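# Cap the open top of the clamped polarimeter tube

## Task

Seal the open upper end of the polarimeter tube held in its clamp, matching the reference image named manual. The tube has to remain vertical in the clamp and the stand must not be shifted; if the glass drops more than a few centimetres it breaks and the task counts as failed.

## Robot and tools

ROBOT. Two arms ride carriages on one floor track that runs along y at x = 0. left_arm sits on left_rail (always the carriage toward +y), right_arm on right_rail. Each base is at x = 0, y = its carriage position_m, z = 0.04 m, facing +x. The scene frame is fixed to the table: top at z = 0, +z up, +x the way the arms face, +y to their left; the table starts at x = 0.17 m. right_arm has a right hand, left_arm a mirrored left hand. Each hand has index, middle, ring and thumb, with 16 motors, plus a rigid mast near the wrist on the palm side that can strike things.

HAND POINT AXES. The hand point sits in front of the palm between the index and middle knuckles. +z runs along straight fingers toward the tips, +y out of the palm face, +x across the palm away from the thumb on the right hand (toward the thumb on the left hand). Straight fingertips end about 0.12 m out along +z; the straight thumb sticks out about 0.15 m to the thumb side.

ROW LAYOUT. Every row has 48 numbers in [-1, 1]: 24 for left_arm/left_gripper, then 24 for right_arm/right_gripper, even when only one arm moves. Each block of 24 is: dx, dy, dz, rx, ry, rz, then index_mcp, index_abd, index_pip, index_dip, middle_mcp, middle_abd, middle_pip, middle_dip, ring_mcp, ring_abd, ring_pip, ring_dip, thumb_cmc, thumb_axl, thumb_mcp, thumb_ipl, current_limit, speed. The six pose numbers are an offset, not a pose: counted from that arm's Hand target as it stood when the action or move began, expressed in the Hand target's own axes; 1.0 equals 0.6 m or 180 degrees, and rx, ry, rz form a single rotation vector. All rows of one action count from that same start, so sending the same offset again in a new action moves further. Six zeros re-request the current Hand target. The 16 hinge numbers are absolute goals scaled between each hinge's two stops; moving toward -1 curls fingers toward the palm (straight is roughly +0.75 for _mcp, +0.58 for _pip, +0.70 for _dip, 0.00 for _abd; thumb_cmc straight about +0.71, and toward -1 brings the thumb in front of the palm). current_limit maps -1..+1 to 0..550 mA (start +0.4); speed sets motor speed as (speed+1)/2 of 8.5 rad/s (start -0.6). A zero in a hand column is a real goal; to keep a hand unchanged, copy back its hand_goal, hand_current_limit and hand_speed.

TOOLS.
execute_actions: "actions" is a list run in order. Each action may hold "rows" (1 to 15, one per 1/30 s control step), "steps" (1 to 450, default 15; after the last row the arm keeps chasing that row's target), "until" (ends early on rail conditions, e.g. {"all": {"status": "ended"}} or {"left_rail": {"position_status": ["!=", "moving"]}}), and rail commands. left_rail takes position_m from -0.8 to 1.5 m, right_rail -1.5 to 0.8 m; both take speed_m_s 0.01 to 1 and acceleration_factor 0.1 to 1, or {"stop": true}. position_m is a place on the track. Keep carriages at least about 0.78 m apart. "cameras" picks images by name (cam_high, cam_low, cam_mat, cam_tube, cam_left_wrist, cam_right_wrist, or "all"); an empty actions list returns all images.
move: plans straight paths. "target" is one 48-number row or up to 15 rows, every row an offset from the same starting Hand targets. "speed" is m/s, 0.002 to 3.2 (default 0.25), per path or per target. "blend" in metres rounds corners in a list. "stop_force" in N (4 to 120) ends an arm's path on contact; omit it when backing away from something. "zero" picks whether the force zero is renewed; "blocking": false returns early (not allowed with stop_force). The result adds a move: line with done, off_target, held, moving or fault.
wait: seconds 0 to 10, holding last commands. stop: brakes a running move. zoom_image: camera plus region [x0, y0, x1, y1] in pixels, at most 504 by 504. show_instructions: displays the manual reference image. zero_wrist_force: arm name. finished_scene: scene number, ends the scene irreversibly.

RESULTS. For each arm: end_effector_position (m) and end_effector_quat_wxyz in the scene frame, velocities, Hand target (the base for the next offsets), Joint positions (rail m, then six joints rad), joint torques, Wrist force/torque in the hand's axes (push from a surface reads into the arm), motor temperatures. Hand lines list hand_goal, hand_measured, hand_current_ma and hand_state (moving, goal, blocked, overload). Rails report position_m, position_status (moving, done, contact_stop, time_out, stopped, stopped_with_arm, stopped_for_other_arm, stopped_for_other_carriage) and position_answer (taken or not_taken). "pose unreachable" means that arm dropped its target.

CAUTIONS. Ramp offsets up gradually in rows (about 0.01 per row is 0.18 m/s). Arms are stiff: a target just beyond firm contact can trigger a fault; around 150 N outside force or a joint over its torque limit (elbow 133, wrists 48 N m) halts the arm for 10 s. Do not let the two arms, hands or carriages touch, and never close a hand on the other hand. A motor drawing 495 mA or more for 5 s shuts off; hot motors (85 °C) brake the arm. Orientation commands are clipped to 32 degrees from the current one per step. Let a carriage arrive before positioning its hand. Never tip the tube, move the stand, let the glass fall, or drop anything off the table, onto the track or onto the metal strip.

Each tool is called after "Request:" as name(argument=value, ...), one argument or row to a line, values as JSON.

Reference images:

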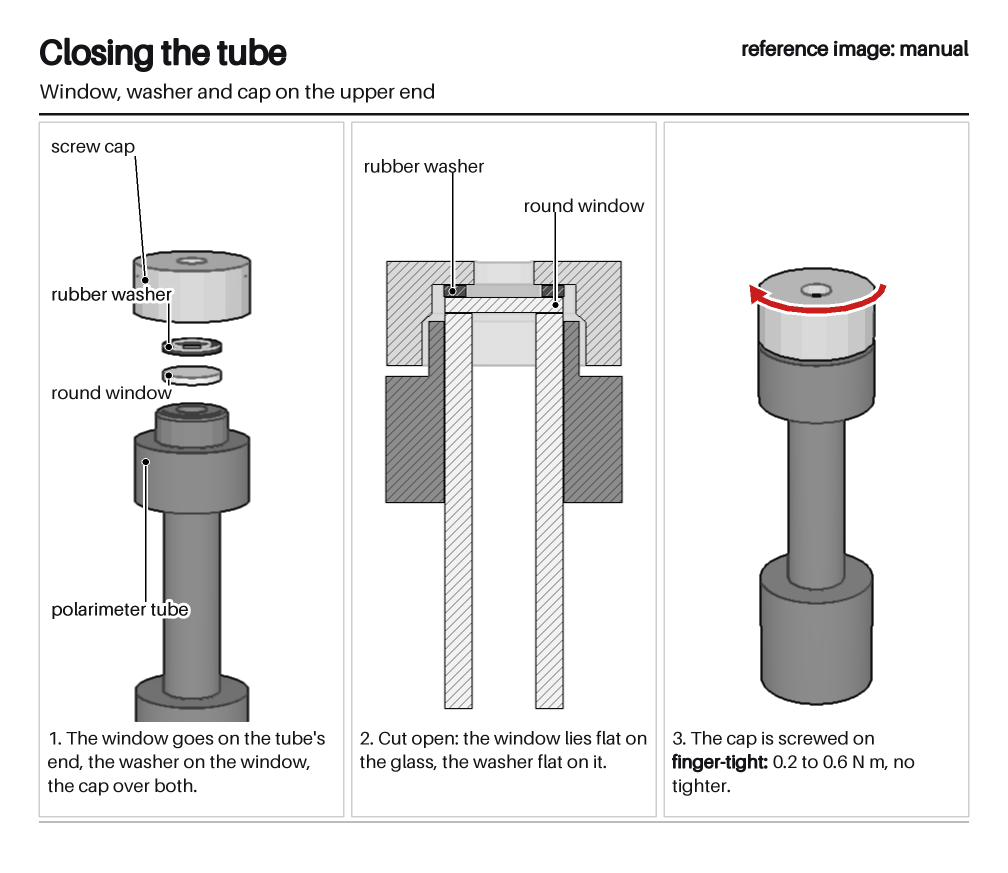

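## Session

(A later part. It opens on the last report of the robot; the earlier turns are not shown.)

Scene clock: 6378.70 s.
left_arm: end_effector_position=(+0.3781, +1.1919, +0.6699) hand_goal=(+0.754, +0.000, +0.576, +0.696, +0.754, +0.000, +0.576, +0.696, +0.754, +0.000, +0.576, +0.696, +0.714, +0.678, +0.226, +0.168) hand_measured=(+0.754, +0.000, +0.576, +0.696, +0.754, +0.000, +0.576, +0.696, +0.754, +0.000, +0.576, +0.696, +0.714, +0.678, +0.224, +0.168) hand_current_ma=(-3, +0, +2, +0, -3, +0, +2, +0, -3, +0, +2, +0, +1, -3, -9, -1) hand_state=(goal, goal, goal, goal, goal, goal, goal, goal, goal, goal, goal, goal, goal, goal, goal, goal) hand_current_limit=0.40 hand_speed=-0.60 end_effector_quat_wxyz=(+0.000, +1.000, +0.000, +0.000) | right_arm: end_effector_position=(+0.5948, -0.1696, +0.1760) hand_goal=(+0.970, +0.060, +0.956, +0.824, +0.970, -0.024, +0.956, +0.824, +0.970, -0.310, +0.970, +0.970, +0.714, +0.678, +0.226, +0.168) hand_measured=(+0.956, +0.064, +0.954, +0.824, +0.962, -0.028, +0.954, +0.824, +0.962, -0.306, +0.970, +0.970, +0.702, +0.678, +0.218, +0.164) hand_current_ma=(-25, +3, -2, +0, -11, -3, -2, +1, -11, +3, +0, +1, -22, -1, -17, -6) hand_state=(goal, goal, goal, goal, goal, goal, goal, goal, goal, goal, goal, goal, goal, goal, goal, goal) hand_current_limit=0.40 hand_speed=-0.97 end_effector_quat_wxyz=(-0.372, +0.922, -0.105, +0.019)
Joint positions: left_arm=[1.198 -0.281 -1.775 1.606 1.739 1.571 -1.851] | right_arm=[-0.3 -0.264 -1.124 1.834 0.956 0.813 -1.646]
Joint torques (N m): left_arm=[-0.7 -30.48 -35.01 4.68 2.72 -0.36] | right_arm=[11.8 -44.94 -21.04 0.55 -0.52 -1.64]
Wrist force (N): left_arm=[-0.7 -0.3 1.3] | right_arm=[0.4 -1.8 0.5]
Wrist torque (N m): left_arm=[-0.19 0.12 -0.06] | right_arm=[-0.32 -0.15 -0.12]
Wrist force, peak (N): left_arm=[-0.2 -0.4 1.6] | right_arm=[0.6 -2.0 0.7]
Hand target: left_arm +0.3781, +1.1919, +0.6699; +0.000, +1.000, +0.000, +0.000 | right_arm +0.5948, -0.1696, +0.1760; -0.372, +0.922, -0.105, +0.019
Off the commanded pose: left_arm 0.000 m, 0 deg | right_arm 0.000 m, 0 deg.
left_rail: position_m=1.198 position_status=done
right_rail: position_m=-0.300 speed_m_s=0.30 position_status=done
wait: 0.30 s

Request:
move(
  target=[
    [0,0,0,0,0,0,0.754,0,0.576,0.696,0.754,0,0.576,0.696,0.754,0,0.576,0.696,0.714,0.678,0.226,0.168,0.4,-0.6,0,0,0,0,0,0,0.97,-0.05,0.956,0.823,0.97,0.08,0.956,0.823,0.97,-0.31,0.97,0.97,0.714,0.678,0.226,0.168,0.4,-0.97],
  ],
  speed=0.02,
  cameras=["cam_tube"],
)

Request:
zoom_image(
  camera="cam_tube",
  region=[200, 60, 400, 210],
)

Request:
wait(
  seconds=0.8,
)

Scene clock: 6385.97 s.
left_arm: end_effector_position=(+0.3781, +1.1919, +0.6699) hand_goal=(+0.754, +0.000, +0.576, +0.696, +0.754, +0.000, +0.576, +0.696, +0.754, +0.000, +0.576, +0.696, +0.714, +0.678, +0.226, +0.168) hand_measured=(+0.754, +0.000, +0.576, +0.696, +0.754, +0.000, +0.576, +0.696, +0.754, +0.000, +0.576, +0.696, +0.714, +0.678, +0.224, +0.168) hand_current_ma=(-3, +0, +2, +0, -3, +0, +2, +0, -3, +0, +2, +0, +1, -3, -9, -1) hand_state=(goal, goal, goal, goal, goal, goal, goal, goal, goal, goal, goal, goal, goal, goal, goal, goal) hand_current_limit=0.40 hand_speed=-0.60 end_effector_quat_wxyz=(+0.000, +1.000, +0.000, +0.000) | right_arm: end_effector_position=(+0.5948, -0.1696, +0.1760) hand_goal=(+0.970, -0.050, +0.956, +0.824, +0.970, +0.080, +0.956, +0.824, +0.970, -0.310, +0.970, +0.970, +0.714, +0.678, +0.226, +0.168) hand_measured=(+0.956, +0.048, +0.954, +0.824, +0.962, -0.016, +0.954, +0.824, +0.962, -0.306, +0.970, +0.970, +0.702, +0.678, +0.218, +0.164) hand_current_ma=(-25, +96, -2, +0, -12, -107, -2, +1, -11, +3, +0, +1, -22, -1, -17, -6) hand_state=(goal, moving, goal, goal, goal, moving, goal, goal, goal, goal, goal, goal, goal, goal, goal, goal) hand_current_limit=0.40 hand_speed=-0.97 end_effector_quat_wxyz=(-0.372, +0.922, -0.105, +0.019)
Joint positions: left_arm=[1.198 -0.281 -1.775 1.606 1.739 1.571 -1.851] | right_arm=[-0.3 -0.264 -1.124 1.834 0.956 0.813 -1.646]
Joint torques (N m): left_arm=[-0.6 -30.91 -34.06 4.72 2.6 -0.43] | right_arm=[12.3 -46.46 -21.53 0.63 -1.3 -0.05]
Wrist force (N): left_arm=[-0.3 -0.1 1.3] | right_arm=[1.0 -1.8 0.9]
Wrist torque (N m): left_arm=[-0.15 0.07 -0.04] | right_arm=[-0.34 -0.16 -0.05]
Wrist force, peak (N): left_arm=[-1.0 -0.1 1.9] | right_arm=[0.9 -2.1 0.8]
Hand target: left_arm +0.3781, +1.1919, +0.6699; +0.000, +1.000, +0.000, +0.000 | right_arm +0.5948, -0.1696, +0.1760; -0.372, +0.922, -0.105, +0.019
Off the commanded pose: left_arm 0.000 m, 0 deg | right_arm 0.000 m, 0 deg.
left_rail: position_m=1.198 position_status=done
right_rail: position_m=-0.300 speed_m_s=0.30 position_status=done
move: done
Images, in order (width x height): cam_tube 672x504.

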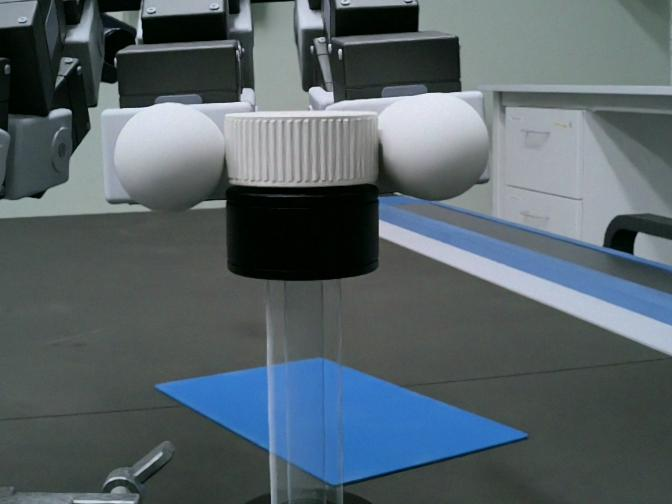

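Scaled by 2.520 from the camera's 672x504 image, which has a finer 960x720 frame.

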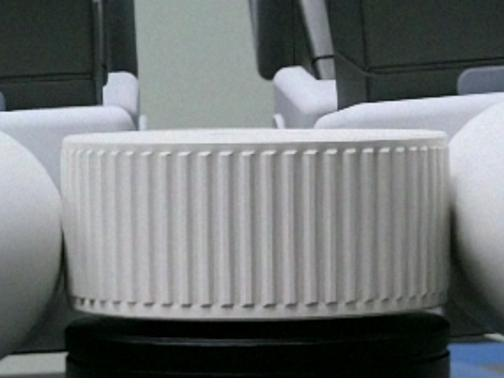

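Scene clock: 6386.77 s.
left_arm: end_effector_position=(+0.3781, +1.1919, +0.6699) hand_goal=(+0.754, +0.000, +0.576, +0.696, +0.754, +0.000, +0.576, +0.696, +0.754, +0.000, +0.576, +0.696, +0.714, +0.678, +0.226, +0.168) hand_measured=(+0.754, +0.000, +0.576, +0.696, +0.754, +0.000, +0.576, +0.696, +0.754, +0.000, +0.576, +0.696, +0.714, +0.678, +0.224, +0.168) hand_current_ma=(-3, +0, +2, +0, -3, +0, +2, +0, -3, +0, +2, +0, +1, -3, -9, -1) hand_state=(goal, goal, goal, goal, goal, goal, goal, goal, goal, goal, goal, goal, goal, goal, goal, goal) hand_current_limit=0.40 hand_speed=-0.60 end_effector_quat_wxyz=(+0.000, +1.000, +0.000, +0.000) | right_arm: end_effector_position=(+0.5948, -0.1696, +0.1760) hand_goal=(+0.970, -0.050, +0.956, +0.824, +0.970, +0.080, +0.956, +0.824, +0.970, -0.310, +0.970, +0.970, +0.714, +0.678, +0.226, +0.168) hand_measured=(+0.956, +0.044, +0.954, +0.824, +0.962, -0.012, +0.954, +0.824, +0.962, -0.306, +0.970, +0.970, +0.702, +0.678, +0.218, +0.164) hand_current_ma=(-25, +257, -2, +0, -12, -247, -2, +1, -11, +3, +0, +1, -22, -1, -17, -6) hand_state=(goal, blocked, goal, goal, goal, blocked, goal, goal, goal, goal, goal, goal, goal, goal, goal, goal) hand_current_limit=0.40 hand_speed=-0.97 end_effector_quat_wxyz=(-0.372, +0.922, -0.105, +0.019)
Joint positions: left_arm=[1.198 -0.281 -1.775 1.606 1.739 1.571 -1.851] | right_arm=[-0.3 -0.264 -1.124 1.834 0.956 0.813 -1.646]
Joint torques (N m): left_arm=[-0.89 -30.97 -34.08 4.76 2.76 -0.3] | right_arm=[10.83 -46.5 -21.18 0.85 -1.54 0.21]
Wrist force (N): left_arm=[-0.6 -0.1 1.6] | right_arm=[1.0 -2.0 1.0]
Wrist torque (N m): left_arm=[-0.18 0.12 -0.06] | right_arm=[-0.38 -0.16 -0.05]
Wrist force, peak (N): left_arm=[-0.6 0.0 2.0] | right_arm=[1.3 -2.0 0.8]
Hand target: left_arm +0.3781, +1.1919, +0.6699; +0.000, +1.000, +0.000, +0.000 | right_arm +0.5948, -0.1696, +0.1760; -0.372, +0.922, -0.105, +0.019
Off the commanded pose: left_arm 0.000 m, 0 deg | right_arm 0.000 m, 0 deg.
left_rail: position_m=1.198 position_status=done
right_rail: position_m=-0.300 speed_m_s=0.30 position_status=done
wait: 0.80 s

Request:
move(
  target=[
    [0,0,0,0,0,0,0.754,0,0.576,0.696,0.754,0,0.576,0.696,0.754,0,0.576,0.696,0.714,0.678,0.226,0.168,0.4,-0.6,-0.018613,0.000043,0.001081,0.000969,0.015344,0.016084,0.97,-0.05,0.956,0.823,0.97,0.08,0.956,0.823,0.97,-0.31,0.97,0.97,0.714,0.678,0.226,0.168,0.4,-0.97],
  ],
  speed=0.02,
  cameras=["cam_tube"],
)

Request:
zoom_image(
  camera="cam_tube",
  region=[280, 150, 325, 195],
)

Request:
wait(
  seconds=0.3,
)

Request:
move(
  target=[
    [0,0,0,0,0,0,0.754,0,0.576,0.696,0.754,0,0.576,0.696,0.754,0,0.576,0.696,0.714,0.678,0.226,0.168,0.4,-0.6,-0.018613,0.000043,0.001081,0.000969,0.015344,0.016084,0.97,-0.05,0.956,0.823,0.97,0.08,0.956,0.823,0.97,-0.31,0.97,0.97,0.714,0.678,0.226,0.168,0.4,-0.97],
  ],
  speed=0.02,
  cameras=["cam_tube"],
)

Request:
zoom_image(
  camera="cam_tube",
  region=[280, 150, 325, 195],
)

Request:
wait(
  seconds=0.3,
)

Request:
wait(
  seconds=0.3,
)

Scene clock: 6402.87 s.
left_arm: end_effector_position=(+0.3781, +1.1919, +0.6699) hand_goal=(+0.754, +0.000, +0.576, +0.696, +0.754, +0.000, +0.576, +0.696, +0.754, +0.000, +0.576, +0.696, +0.714, +0.678, +0.226, +0.168) hand_measured=(+0.754, +0.000, +0.576, +0.696, +0.754, +0.000, +0.576, +0.696, +0.754, +0.000, +0.576, +0.696, +0.714, +0.678, +0.224, +0.168) hand_current_ma=(-3, +0, +2, +0, -3, +0, +2, +0, -3, +0, +2, +0, +1, -3, -9, -1) hand_state=(goal, goal, goal, goal, goal, goal, goal, goal, goal, goal, goal, goal, goal, goal, goal, goal) hand_current_limit=0.40 hand_speed=-0.60 end_effector_quat_wxyz=(+0.000, +1.000, +0.000, +0.000) | right_arm: end_effector_position=(+0.5839, -0.1669, +0.1760) hand_goal=(+0.970, -0.050, +0.956, +0.824, +0.970, +0.080, +0.956, +0.824, +0.970, -0.310, +0.970, +0.970, +0.714, +0.678, +0.226, +0.168) hand_measured=(+0.956, +0.044, +0.954, +0.824, +0.962, -0.012, +0.954, +0.824, +0.962, -0.306, +0.970, +0.970, +0.702, +0.678, +0.218, +0.164) hand_current_ma=(-27, +254, -2, +0, -11, -247, -2, +0, -11, +3, +0, +1, -22, -1, -17, -6) hand_state=(goal, blocked, goal, goal, goal, blocked, goal, goal, goal, goal, goal, goal, goal, goal, goal, goal) hand_current_limit=0.40 hand_speed=-0.97 end_effector_quat_wxyz=(-0.371, +0.918, -0.137, +0.032)
Joint positions: left_arm=[1.198 -0.281 -1.775 1.606 1.739 1.571 -1.851] | right_arm=[-0.3 -0.268 -1.156 1.869 0.892 0.809 -1.556]
Joint torques (N m): left_arm=[-1.44 -30.42 -34.22 4.7 2.62 -0.24] | right_arm=[-19.82 -73.76 -20.73 0.45 -4.19 3.07]
Wrist force (N): left_arm=[-0.3 0.8 1.0] | right_arm=[0.5 -1.7 0.6]
Wrist torque (N m): left_arm=[-0.01 0.07 -0.06] | right_arm=[-0.29 -0.17 -0.29]
Wrist force, peak (N): left_arm=[-0.7 0.2 1.9] | right_arm=[1.0 -2.2 0.9]
Hand target: left_arm +0.3781, +1.1919, +0.6699; +0.000, +1.000, +0.000, +0.000 | right_arm +0.5839, -0.1669, +0.1760; -0.371, +0.918, -0.137, +0.032
Off the commanded pose: left_arm 0.000 m, 0 deg | right_arm 0.000 m, 0 deg.
left_rail: position_m=1.198 position_status=done
right_rail: position_m=-0.300 speed_m_s=0.30 position_status=done
move: done
Images, in order (width x height): cam_tube 672x504.

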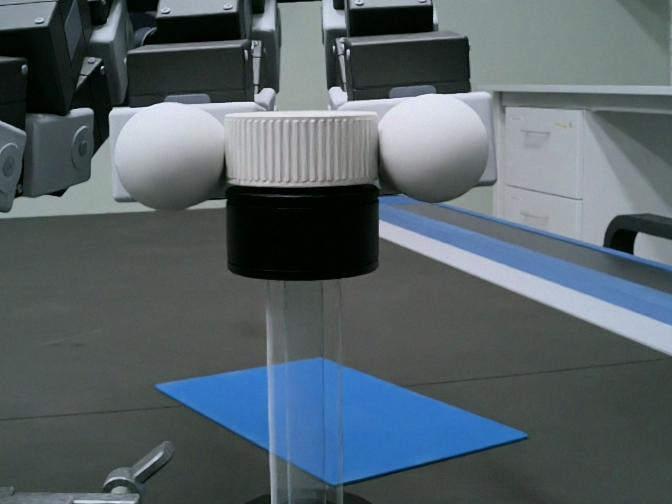

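Scaled by 11.200 from the camera's 672x504 image, which has a finer 960x720 frame.

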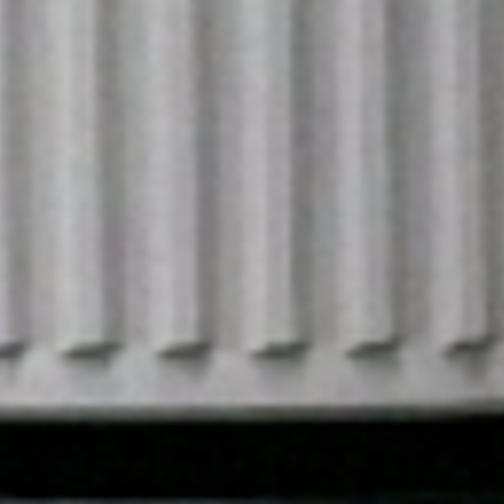

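Scene clock: 6403.17 s.
left_arm: end_effector_position=(+0.3781, +1.1919, +0.6699) hand_goal=(+0.754, +0.000, +0.576, +0.696, +0.754, +0.000, +0.576, +0.696, +0.754, +0.000, +0.576, +0.696, +0.714, +0.678, +0.226, +0.168) hand_measured=(+0.754, +0.000, +0.576, +0.696, +0.754, +0.000, +0.576, +0.696, +0.754, +0.000, +0.576, +0.696, +0.714, +0.678, +0.224, +0.168) hand_current_ma=(-3, +0, +2, +0, -3, +0, +2, +0, -3, +0, +2, +0, +1, -3, -9, -1) hand_state=(goal, goal, goal, goal, goal, goal, goal, goal, goal, goal, goal, goal, goal, goal, goal, goal) hand_current_limit=0.40 hand_speed=-0.60 end_effector_quat_wxyz=(+0.000, +1.000, +0.000, +0.000) | right_arm: end_effector_position=(+0.5839, -0.1669, +0.1760) hand_goal=(+0.970, -0.050, +0.956, +0.824, +0.970, +0.080, +0.956, +0.824, +0.970, -0.310, +0.970, +0.970, +0.714, +0.678, +0.226, +0.168) hand_measured=(+0.956, +0.044, +0.954, +0.824, +0.962, -0.012, +0.954, +0.824, +0.962, -0.306, +0.970, +0.970, +0.702, +0.678, +0.218, +0.164) hand_current_ma=(-27, +254, -2, +0, -11, -247, -2, +0, -11, +3, +0, +1, -22, -1, -17, -6) hand_state=(goal, blocked, goal, goal, goal, blocked, goal, goal, goal, goal, goal, goal, goal, goal, goal, goal) hand_current_limit=0.40 hand_speed=-0.97 end_effector_quat_wxyz=(-0.371, +0.918, -0.137, +0.032)
Joint positions: left_arm=[1.198 -0.281 -1.775 1.606 1.739 1.571 -1.851] | right_arm=[-0.3 -0.268 -1.156 1.869 0.892 0.809 -1.556]
Joint torques (N m): left_arm=[-1.49 -31.41 -34.2 4.84 2.7 -0.48] | right_arm=[-18.38 -71.87 -20.79 0.63 -4.21 2.96]
Wrist force (N): left_arm=[-0.7 0.0 1.3] | right_arm=[0.4 -1.5 0.7]
Wrist torque (N m): left_arm=[-0.14 0.12 -0.08] | right_arm=[-0.28 -0.17 -0.28]
Wrist force, peak (N): left_arm=[-0.4 0.0 1.8] | right_arm=[0.8 -1.8 0.5]
Hand target: left_arm +0.3781, +1.1919, +0.6699; +0.000, +1.000, +0.000, +0.000 | right_arm +0.5839, -0.1669, +0.1760; -0.371, +0.918, -0.137, +0.032
Off the commanded pose: left_arm 0.000 m, 0 deg | right_arm 0.000 m, 0 deg.
left_rail: position_m=1.198 position_status=done
right_rail: position_m=-0.300 speed_m_s=0.30 position_status=done
wait: 0.30 s

Scene clock: 6405.27 s.
left_arm: end_effector_position=(+0.3781, +1.1919, +0.6699) hand_goal=(+0.754, +0.000, +0.576, +0.696, +0.754, +0.000, +0.576, +0.696, +0.754, +0.000, +0.576, +0.696, +0.714, +0.678, +0.226, +0.168) hand_measured=(+0.754, +0.000, +0.576, +0.696, +0.754, +0.000, +0.576, +0.696, +0.754, +0.000, +0.576, +0.696, +0.714, +0.678, +0.224, +0.168) hand_current_ma=(-3, +0, +2, +0, -3, +0, +2, +0, -3, +0, +2, +0, +1, -3, -9, -1) hand_state=(goal, goal, goal, goal, goal, goal, goal, goal, goal, goal, goal, goal, goal, goal, goal, goal) hand_current_limit=0.40 hand_speed=-0.60 end_effector_quat_wxyz=(+0.000, +1.000, +0.000, +0.000) | right_arm: end_effector_position=(+0.5733, -0.1634, +0.1760) hand_goal=(+0.970, -0.050, +0.956, +0.824, +0.970, +0.080, +0.956, +0.824, +0.970, -0.310, +0.970, +0.970, +0.714, +0.678, +0.226, +0.168) hand_measured=(+0.954, +0.042, +0.954, +0.824, +0.962, -0.012, +0.954, +0.824, +0.962, -0.306, +0.970, +0.970, +0.702, +0.678, +0.218, +0.164) hand_current_ma=(-31, +251, -2, +0, -11, -246, -2, +0, -11, +3, +0, +1, -22, -1, -17, -6) hand_state=(goal, blocked, goal, goal, goal, blocked, goal, goal, goal, goal, goal, goal, goal, goal, goal, goal) hand_current_limit=0.40 hand_speed=-0.97 end_effector_quat_wxyz=(-0.369, +0.913, -0.169, +0.045)
Joint positions: left_arm=[1.198 -0.281 -1.775 1.606 1.739 1.571 -1.851] | right_arm=[-0.3 -0.271 -1.19 1.903 0.827 0.809 -1.463]
Joint torques (N m): left_arm=[-2 -31.11 -34.11 4.78 2.74 -0.29] | right_arm=[-18.35 -67.76 -21.06 0.52 0.92 3.1]
Wrist force (N): left_arm=[-0.6 -0.2 1.5] | right_arm=[0.1 -1.6 0.7]
Wrist torque (N m): left_arm=[-0.18 0.11 -0.05] | right_arm=[-0.29 -0.18 -0.33]
Wrist force, peak (N): left_arm=[-0.9 -0.1 2.0] | right_arm=[0.7 -2.1 0.2]
Hand target: left_arm +0.3781, +1.1919, +0.6699; +0.000, +1.000, +0.000, +0.000 | right_arm +0.5733, -0.1634, +0.1760; -0.369, +0.913, -0.169, +0.045
Off the commanded pose: left_arm 0.000 m, 0 deg | right_arm 0.000 m, 0 deg.
left_rail: position_m=1.198 position_status=done
right_rail: position_m=-0.300 speed_m_s=0.30 position_status=done
move: done
Images, in order (width x height): cam_tube 672x504.

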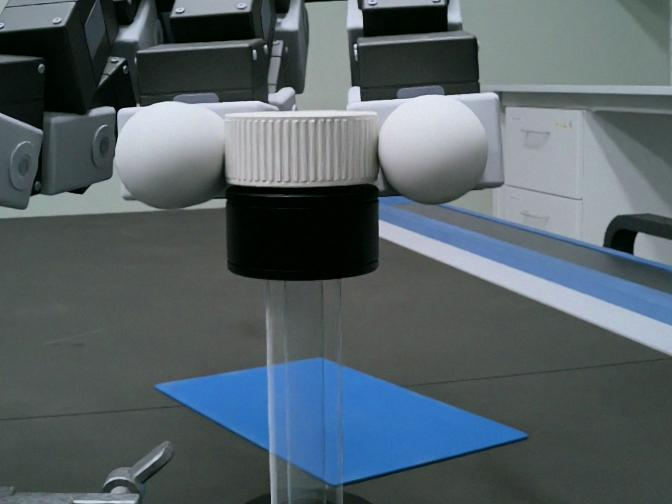

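Scaled by 11.200 from the camera's 672x504 image, which has a finer 960x720 frame.

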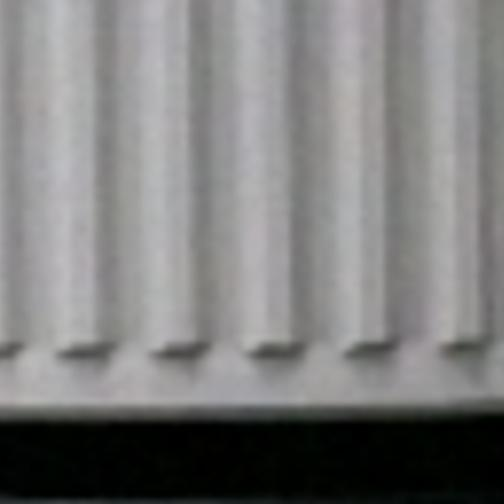

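Scene clock: 6405.57 s.
left_arm: end_effector_position=(+0.3781, +1.1919, +0.6699) hand_goal=(+0.754, +0.000, +0.576, +0.696, +0.754, +0.000, +0.576, +0.696, +0.754, +0.000, +0.576, +0.696, +0.714, +0.678, +0.226, +0.168) hand_measured=(+0.754, +0.000, +0.576, +0.696, +0.754, +0.000, +0.576, +0.696, +0.754, +0.000, +0.576, +0.696, +0.714, +0.678, +0.224, +0.168) hand_current_ma=(-3, +0, +2, +0, -3, +0, +2, +0, -3, +0, +2, +0, +1, -3, -9, -1) hand_state=(goal, goal, goal, goal, goal, goal, goal, goal, goal, goal, goal, goal, goal, goal, goal, goal) hand_current_limit=0.40 hand_speed=-0.60 end_effector_quat_wxyz=(+0.000, +1.000, +0.000, +0.000) | right_arm: end_effector_position=(+0.5733, -0.1634, +0.1760) hand_goal=(+0.970, -0.050, +0.956, +0.824, +0.970, +0.080, +0.956, +0.824, +0.970, -0.310, +0.970, +0.970, +0.714, +0.678, +0.226, +0.168) hand_measured=(+0.954, +0.042, +0.954, +0.824, +0.962, -0.012, +0.954, +0.824, +0.962, -0.306, +0.970, +0.970, +0.702, +0.678, +0.218, +0.164) hand_current_ma=(-31, +251, -2, +0, -11, -246, -2, +0, -11, +3, +0, +1, -22, -1, -17, -6) hand_state=(goal, blocked, goal, goal, goal, blocked, goal, goal, goal, goal, goal, goal, goal, goal, goal, goal) hand_current_limit=0.40 hand_speed=-0.97 end_effector_quat_wxyz=(-0.369, +0.913, -0.169, +0.045)
Joint positions: left_arm=[1.198 -0.281 -1.775 1.606 1.739 1.571 -1.851] | right_arm=[-0.3 -0.271 -1.19 1.903 0.827 0.809 -1.463]
Joint torques (N m): left_arm=[-1.1 -30.33 -34.26 4.71 2.78 -0.45] | right_arm=[-18.28 -69.17 -21.04 0.59 0.92 3.1]
Wrist force (N): left_arm=[-0.7 0.3 1.0] | right_arm=[0.5 -1.5 0.7]
Wrist torque (N m): left_arm=[-0.08 0.11 -0.08] | right_arm=[-0.28 -0.25 -0.29]
Wrist force, peak (N): left_arm=[-1.0 -0.2 1.4] | right_arm=[0.7 -1.9 0.7]
Hand target: left_arm +0.3781, +1.1919, +0.6699; +0.000, +1.000, +0.000, +0.000 | right_arm +0.5733, -0.1634, +0.1760; -0.369, +0.913, -0.169, +0.045
Off the commanded pose: left_arm 0.000 m, 0 deg | right_arm 0.000 m, 0 deg.
left_rail: position_m=1.198 position_status=done
right_rail: position_m=-0.300 speed_m_s=0.30 position_status=done
wait: 0.30 s

Scene clock: 6405.87 s.
left_arm: end_effector_position=(+0.3781, +1.1919, +0.6699) hand_goal=(+0.754, +0.000, +0.576, +0.696, +0.754, +0.000, +0.576, +0.696, +0.754, +0.000, +0.576, +0.696, +0.714, +0.678, +0.226, +0.168) hand_measured=(+0.754, +0.000, +0.576, +0.696, +0.754, +0.000, +0.576, +0.696, +0.754, +0.000, +0.576, +0.696, +0.714, +0.678, +0.224, +0.168) hand_current_ma=(-3, +0, +2, +0, -3, +0, +2, +0, -3, +0, +2, +0, +1, -3, -9, -1) hand_state=(goal, goal, goal, goal, goal, goal, goal, goal, goal, goal, goal, goal, goal, goal, goal, goal) hand_current_limit=0.40 hand_speed=-0.60 end_effector_quat_wxyz=(+0.000, +1.000, +0.000, +0.000) | right_arm: end_effector_position=(+0.5733, -0.1634, +0.1760) hand_goal=(+0.970, -0.050, +0.956, +0.824, +0.970, +0.080, +0.956, +0.824, +0.970, -0.310, +0.970, +0.970, +0.714, +0.678, +0.226, +0.168) hand_measured=(+0.954, +0.042, +0.954, +0.824, +0.962, -0.012, +0.954, +0.824, +0.962, -0.306, +0.970, +0.970, +0.702, +0.678, +0.218, +0.164) hand_current_ma=(-31, +251, -2, +0, -11, -246, -2, +0, -11, +3, +0, +1, -22, -1, -17, -6) hand_state=(goal, blocked, goal, goal, goal, blocked, goal, goal, goal, goal, goal, goal, goal, goal, goal, goal) hand_current_limit=0.40 hand_speed=-0.97 end_effector_quat_wxyz=(-0.369, +0.913, -0.169, +0.045)
Joint positions: left_arm=[1.198 -0.281 -1.775 1.606 1.739 1.571 -1.851] | right_arm=[-0.3 -0.271 -1.19 1.903 0.827 0.809 -1.463]
Joint torques (N m): left_arm=[-0.54 -30.68 -34.37 4.68 2.79 -0.34] | right_arm=[-19.75 -68.1 -20.8 0.53 0.99 2.89]
Wrist force (N): left_arm=[-0.6 0.4 1.2] | right_arm=[0.5 -1.8 0.6]
Wrist torque (N m): left_arm=[-0.08 0.11 -0.08] | right_arm=[-0.30 -0.23 -0.31]
Wrist force, peak (N): left_arm=[-1.1 0.3 1.5] | right_arm=[0.5 -1.8 0.6]
Hand target: left_arm +0.3781, +1.1919, +0.6699; +0.000, +1.000, +0.000, +0.000 | right_arm +0.5733, -0.1634, +0.1760; -0.369, +0.913, -0.169, +0.045
Off the commanded pose: left_arm 0.000 m, 0 deg | right_arm 0.000 m, 0 deg.
left_rail: position_m=1.198 position_status=done
right_rail: position_m=-0.300 speed_m_s=0.30 position_status=done
wait: 0.30 s

Request:
move(
  target=[
    [0,0,0,0,0,0,0.754,0,0.576,0.696,0.754,0,0.576,0.696,0.754,0,0.576,0.696,0.714,0.678,0.226,0.168,0.4,-0.6,-0.018613,0.000043,0.001081,0.000969,0.015344,0.016084,0.97,-0.05,0.956,0.823,0.97,0.08,0.956,0.823,0.97,-0.31,0.97,0.97,0.714,0.678,0.226,0.168,0.4,-0.97],
  ],
  speed=0.02,
  cameras=["cam_tube"],
)

Request:
zoom_image(
  camera="cam_tube",
  region=[280, 150, 325, 195],
)

Request:
wait(
  seconds=0.3,
)

Request:
move(
  target=[
    [0,0,0,0,0,0,0.754,0,0.576,0.696,0.754,0,0.576,0.696,0.754,0,0.576,0.696,0.714,0.678,0.226,0.168,0.4,-0.6,-0.018613,0.000043,0.001081,0.000969,0.015344,0.016084,0.97,-0.05,0.956,0.823,0.97,0.08,0.956,0.823,0.97,-0.31,0.97,0.97,0.714,0.678,0.226,0.168,0.4,-0.97],
  ],
  speed=0.02,
  cameras=["cam_tube"],
)

Request:
zoom_image(
  camera="cam_tube",
  region=[280, 150, 325, 195],
)

Request:
wait(
  seconds=0.3,
)

Request:
wait(
  seconds=0.3,
)

Scene clock: 6419.97 s.
left_arm: end_effector_position=(+0.3781, +1.1919, +0.6699) hand_goal=(+0.754, +0.000, +0.576, +0.696, +0.754, +0.000, +0.576, +0.696, +0.754, +0.000, +0.576, +0.696, +0.714, +0.678, +0.226, +0.168) hand_measured=(+0.754, +0.000, +0.576, +0.696, +0.754, +0.000, +0.576, +0.696, +0.754, +0.000, +0.576, +0.696, +0.714, +0.678, +0.224, +0.168) hand_current_ma=(-3, +0, +2, +0, -3, +0, +2, +0, -3, +0, +2, +0, +1, -3, -9, -1) hand_state=(goal, goal, goal, goal, goal, goal, goal, goal, goal, goal, goal, goal, goal, goal, goal, goal) hand_current_limit=0.40 hand_speed=-0.60 end_effector_quat_wxyz=(+0.000, +1.000, +0.000, +0.000) | right_arm: end_effector_position=(+0.5629, -0.1592, +0.1760) hand_goal=(+0.970, -0.050, +0.956, +0.824, +0.970, +0.080, +0.956, +0.824, +0.970, -0.310, +0.970, +0.970, +0.714, +0.678, +0.226, +0.168) hand_measured=(+0.952, +0.042, +0.954, +0.824, +0.962, -0.010, +0.954, +0.824, +0.962, -0.306, +0.970, +0.970, +0.702, +0.678, +0.218, +0.164) hand_current_ma=(-35, +249, -2, +0, -11, -245, -2, +0, -11, +3, +0, +1, -22, -1, -17, -6) hand_state=(goal, blocked, goal, goal, goal, blocked, goal, goal, goal, goal, goal, goal, goal, goal, goal, goal) hand_current_limit=0.40 hand_speed=-0.97 end_effector_quat_wxyz=(-0.368, +0.906, -0.201, +0.058)
Joint positions: left_arm=[1.198 -0.281 -1.775 1.606 1.739 1.571 -1.851] | right_arm=[-0.3 -0.271 -1.225 1.937 0.761 0.813 -1.367]
Joint torques (N m): left_arm=[-1.42 -31.5 -34.24 4.79 2.83 -0.27] | right_arm=[-7.73 -67.33 -21.1 0.17 0.84 3.47]
Wrist force (N): left_arm=[-0.8 0.3 1.3] | right_arm=[0.3 -1.6 0.5]
Wrist torque (N m): left_arm=[-0.10 0.14 -0.08] | right_arm=[-0.28 -0.21 -0.31]
Wrist force, peak (N): left_arm=[-0.9 0.3 1.9] | right_arm=[0.6 -1.9 1.0]
Hand target: left_arm +0.3781, +1.1919, +0.6699; +0.000, +1.000, +0.000, +0.000 | right_arm +0.5629, -0.1592, +0.1760; -0.368, +0.906, -0.201, +0.058
Off the commanded pose: left_arm 0.000 m, 0 deg | right_arm 0.000 m, 0 deg.
left_rail: position_m=1.198 position_status=done
right_rail: position_m=-0.300 speed_m_s=0.30 position_status=done
move: done
Images, in order (width x height): cam_tube 672x504.

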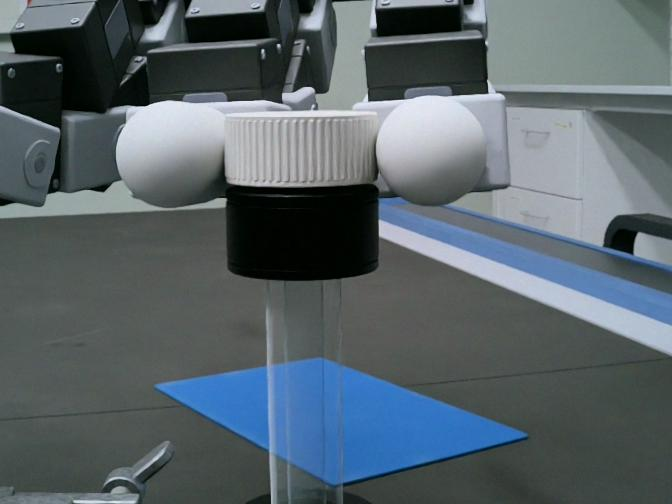

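Scaled by 11.200 from the camera's 672x504 image, which has a finer 960x720 frame.

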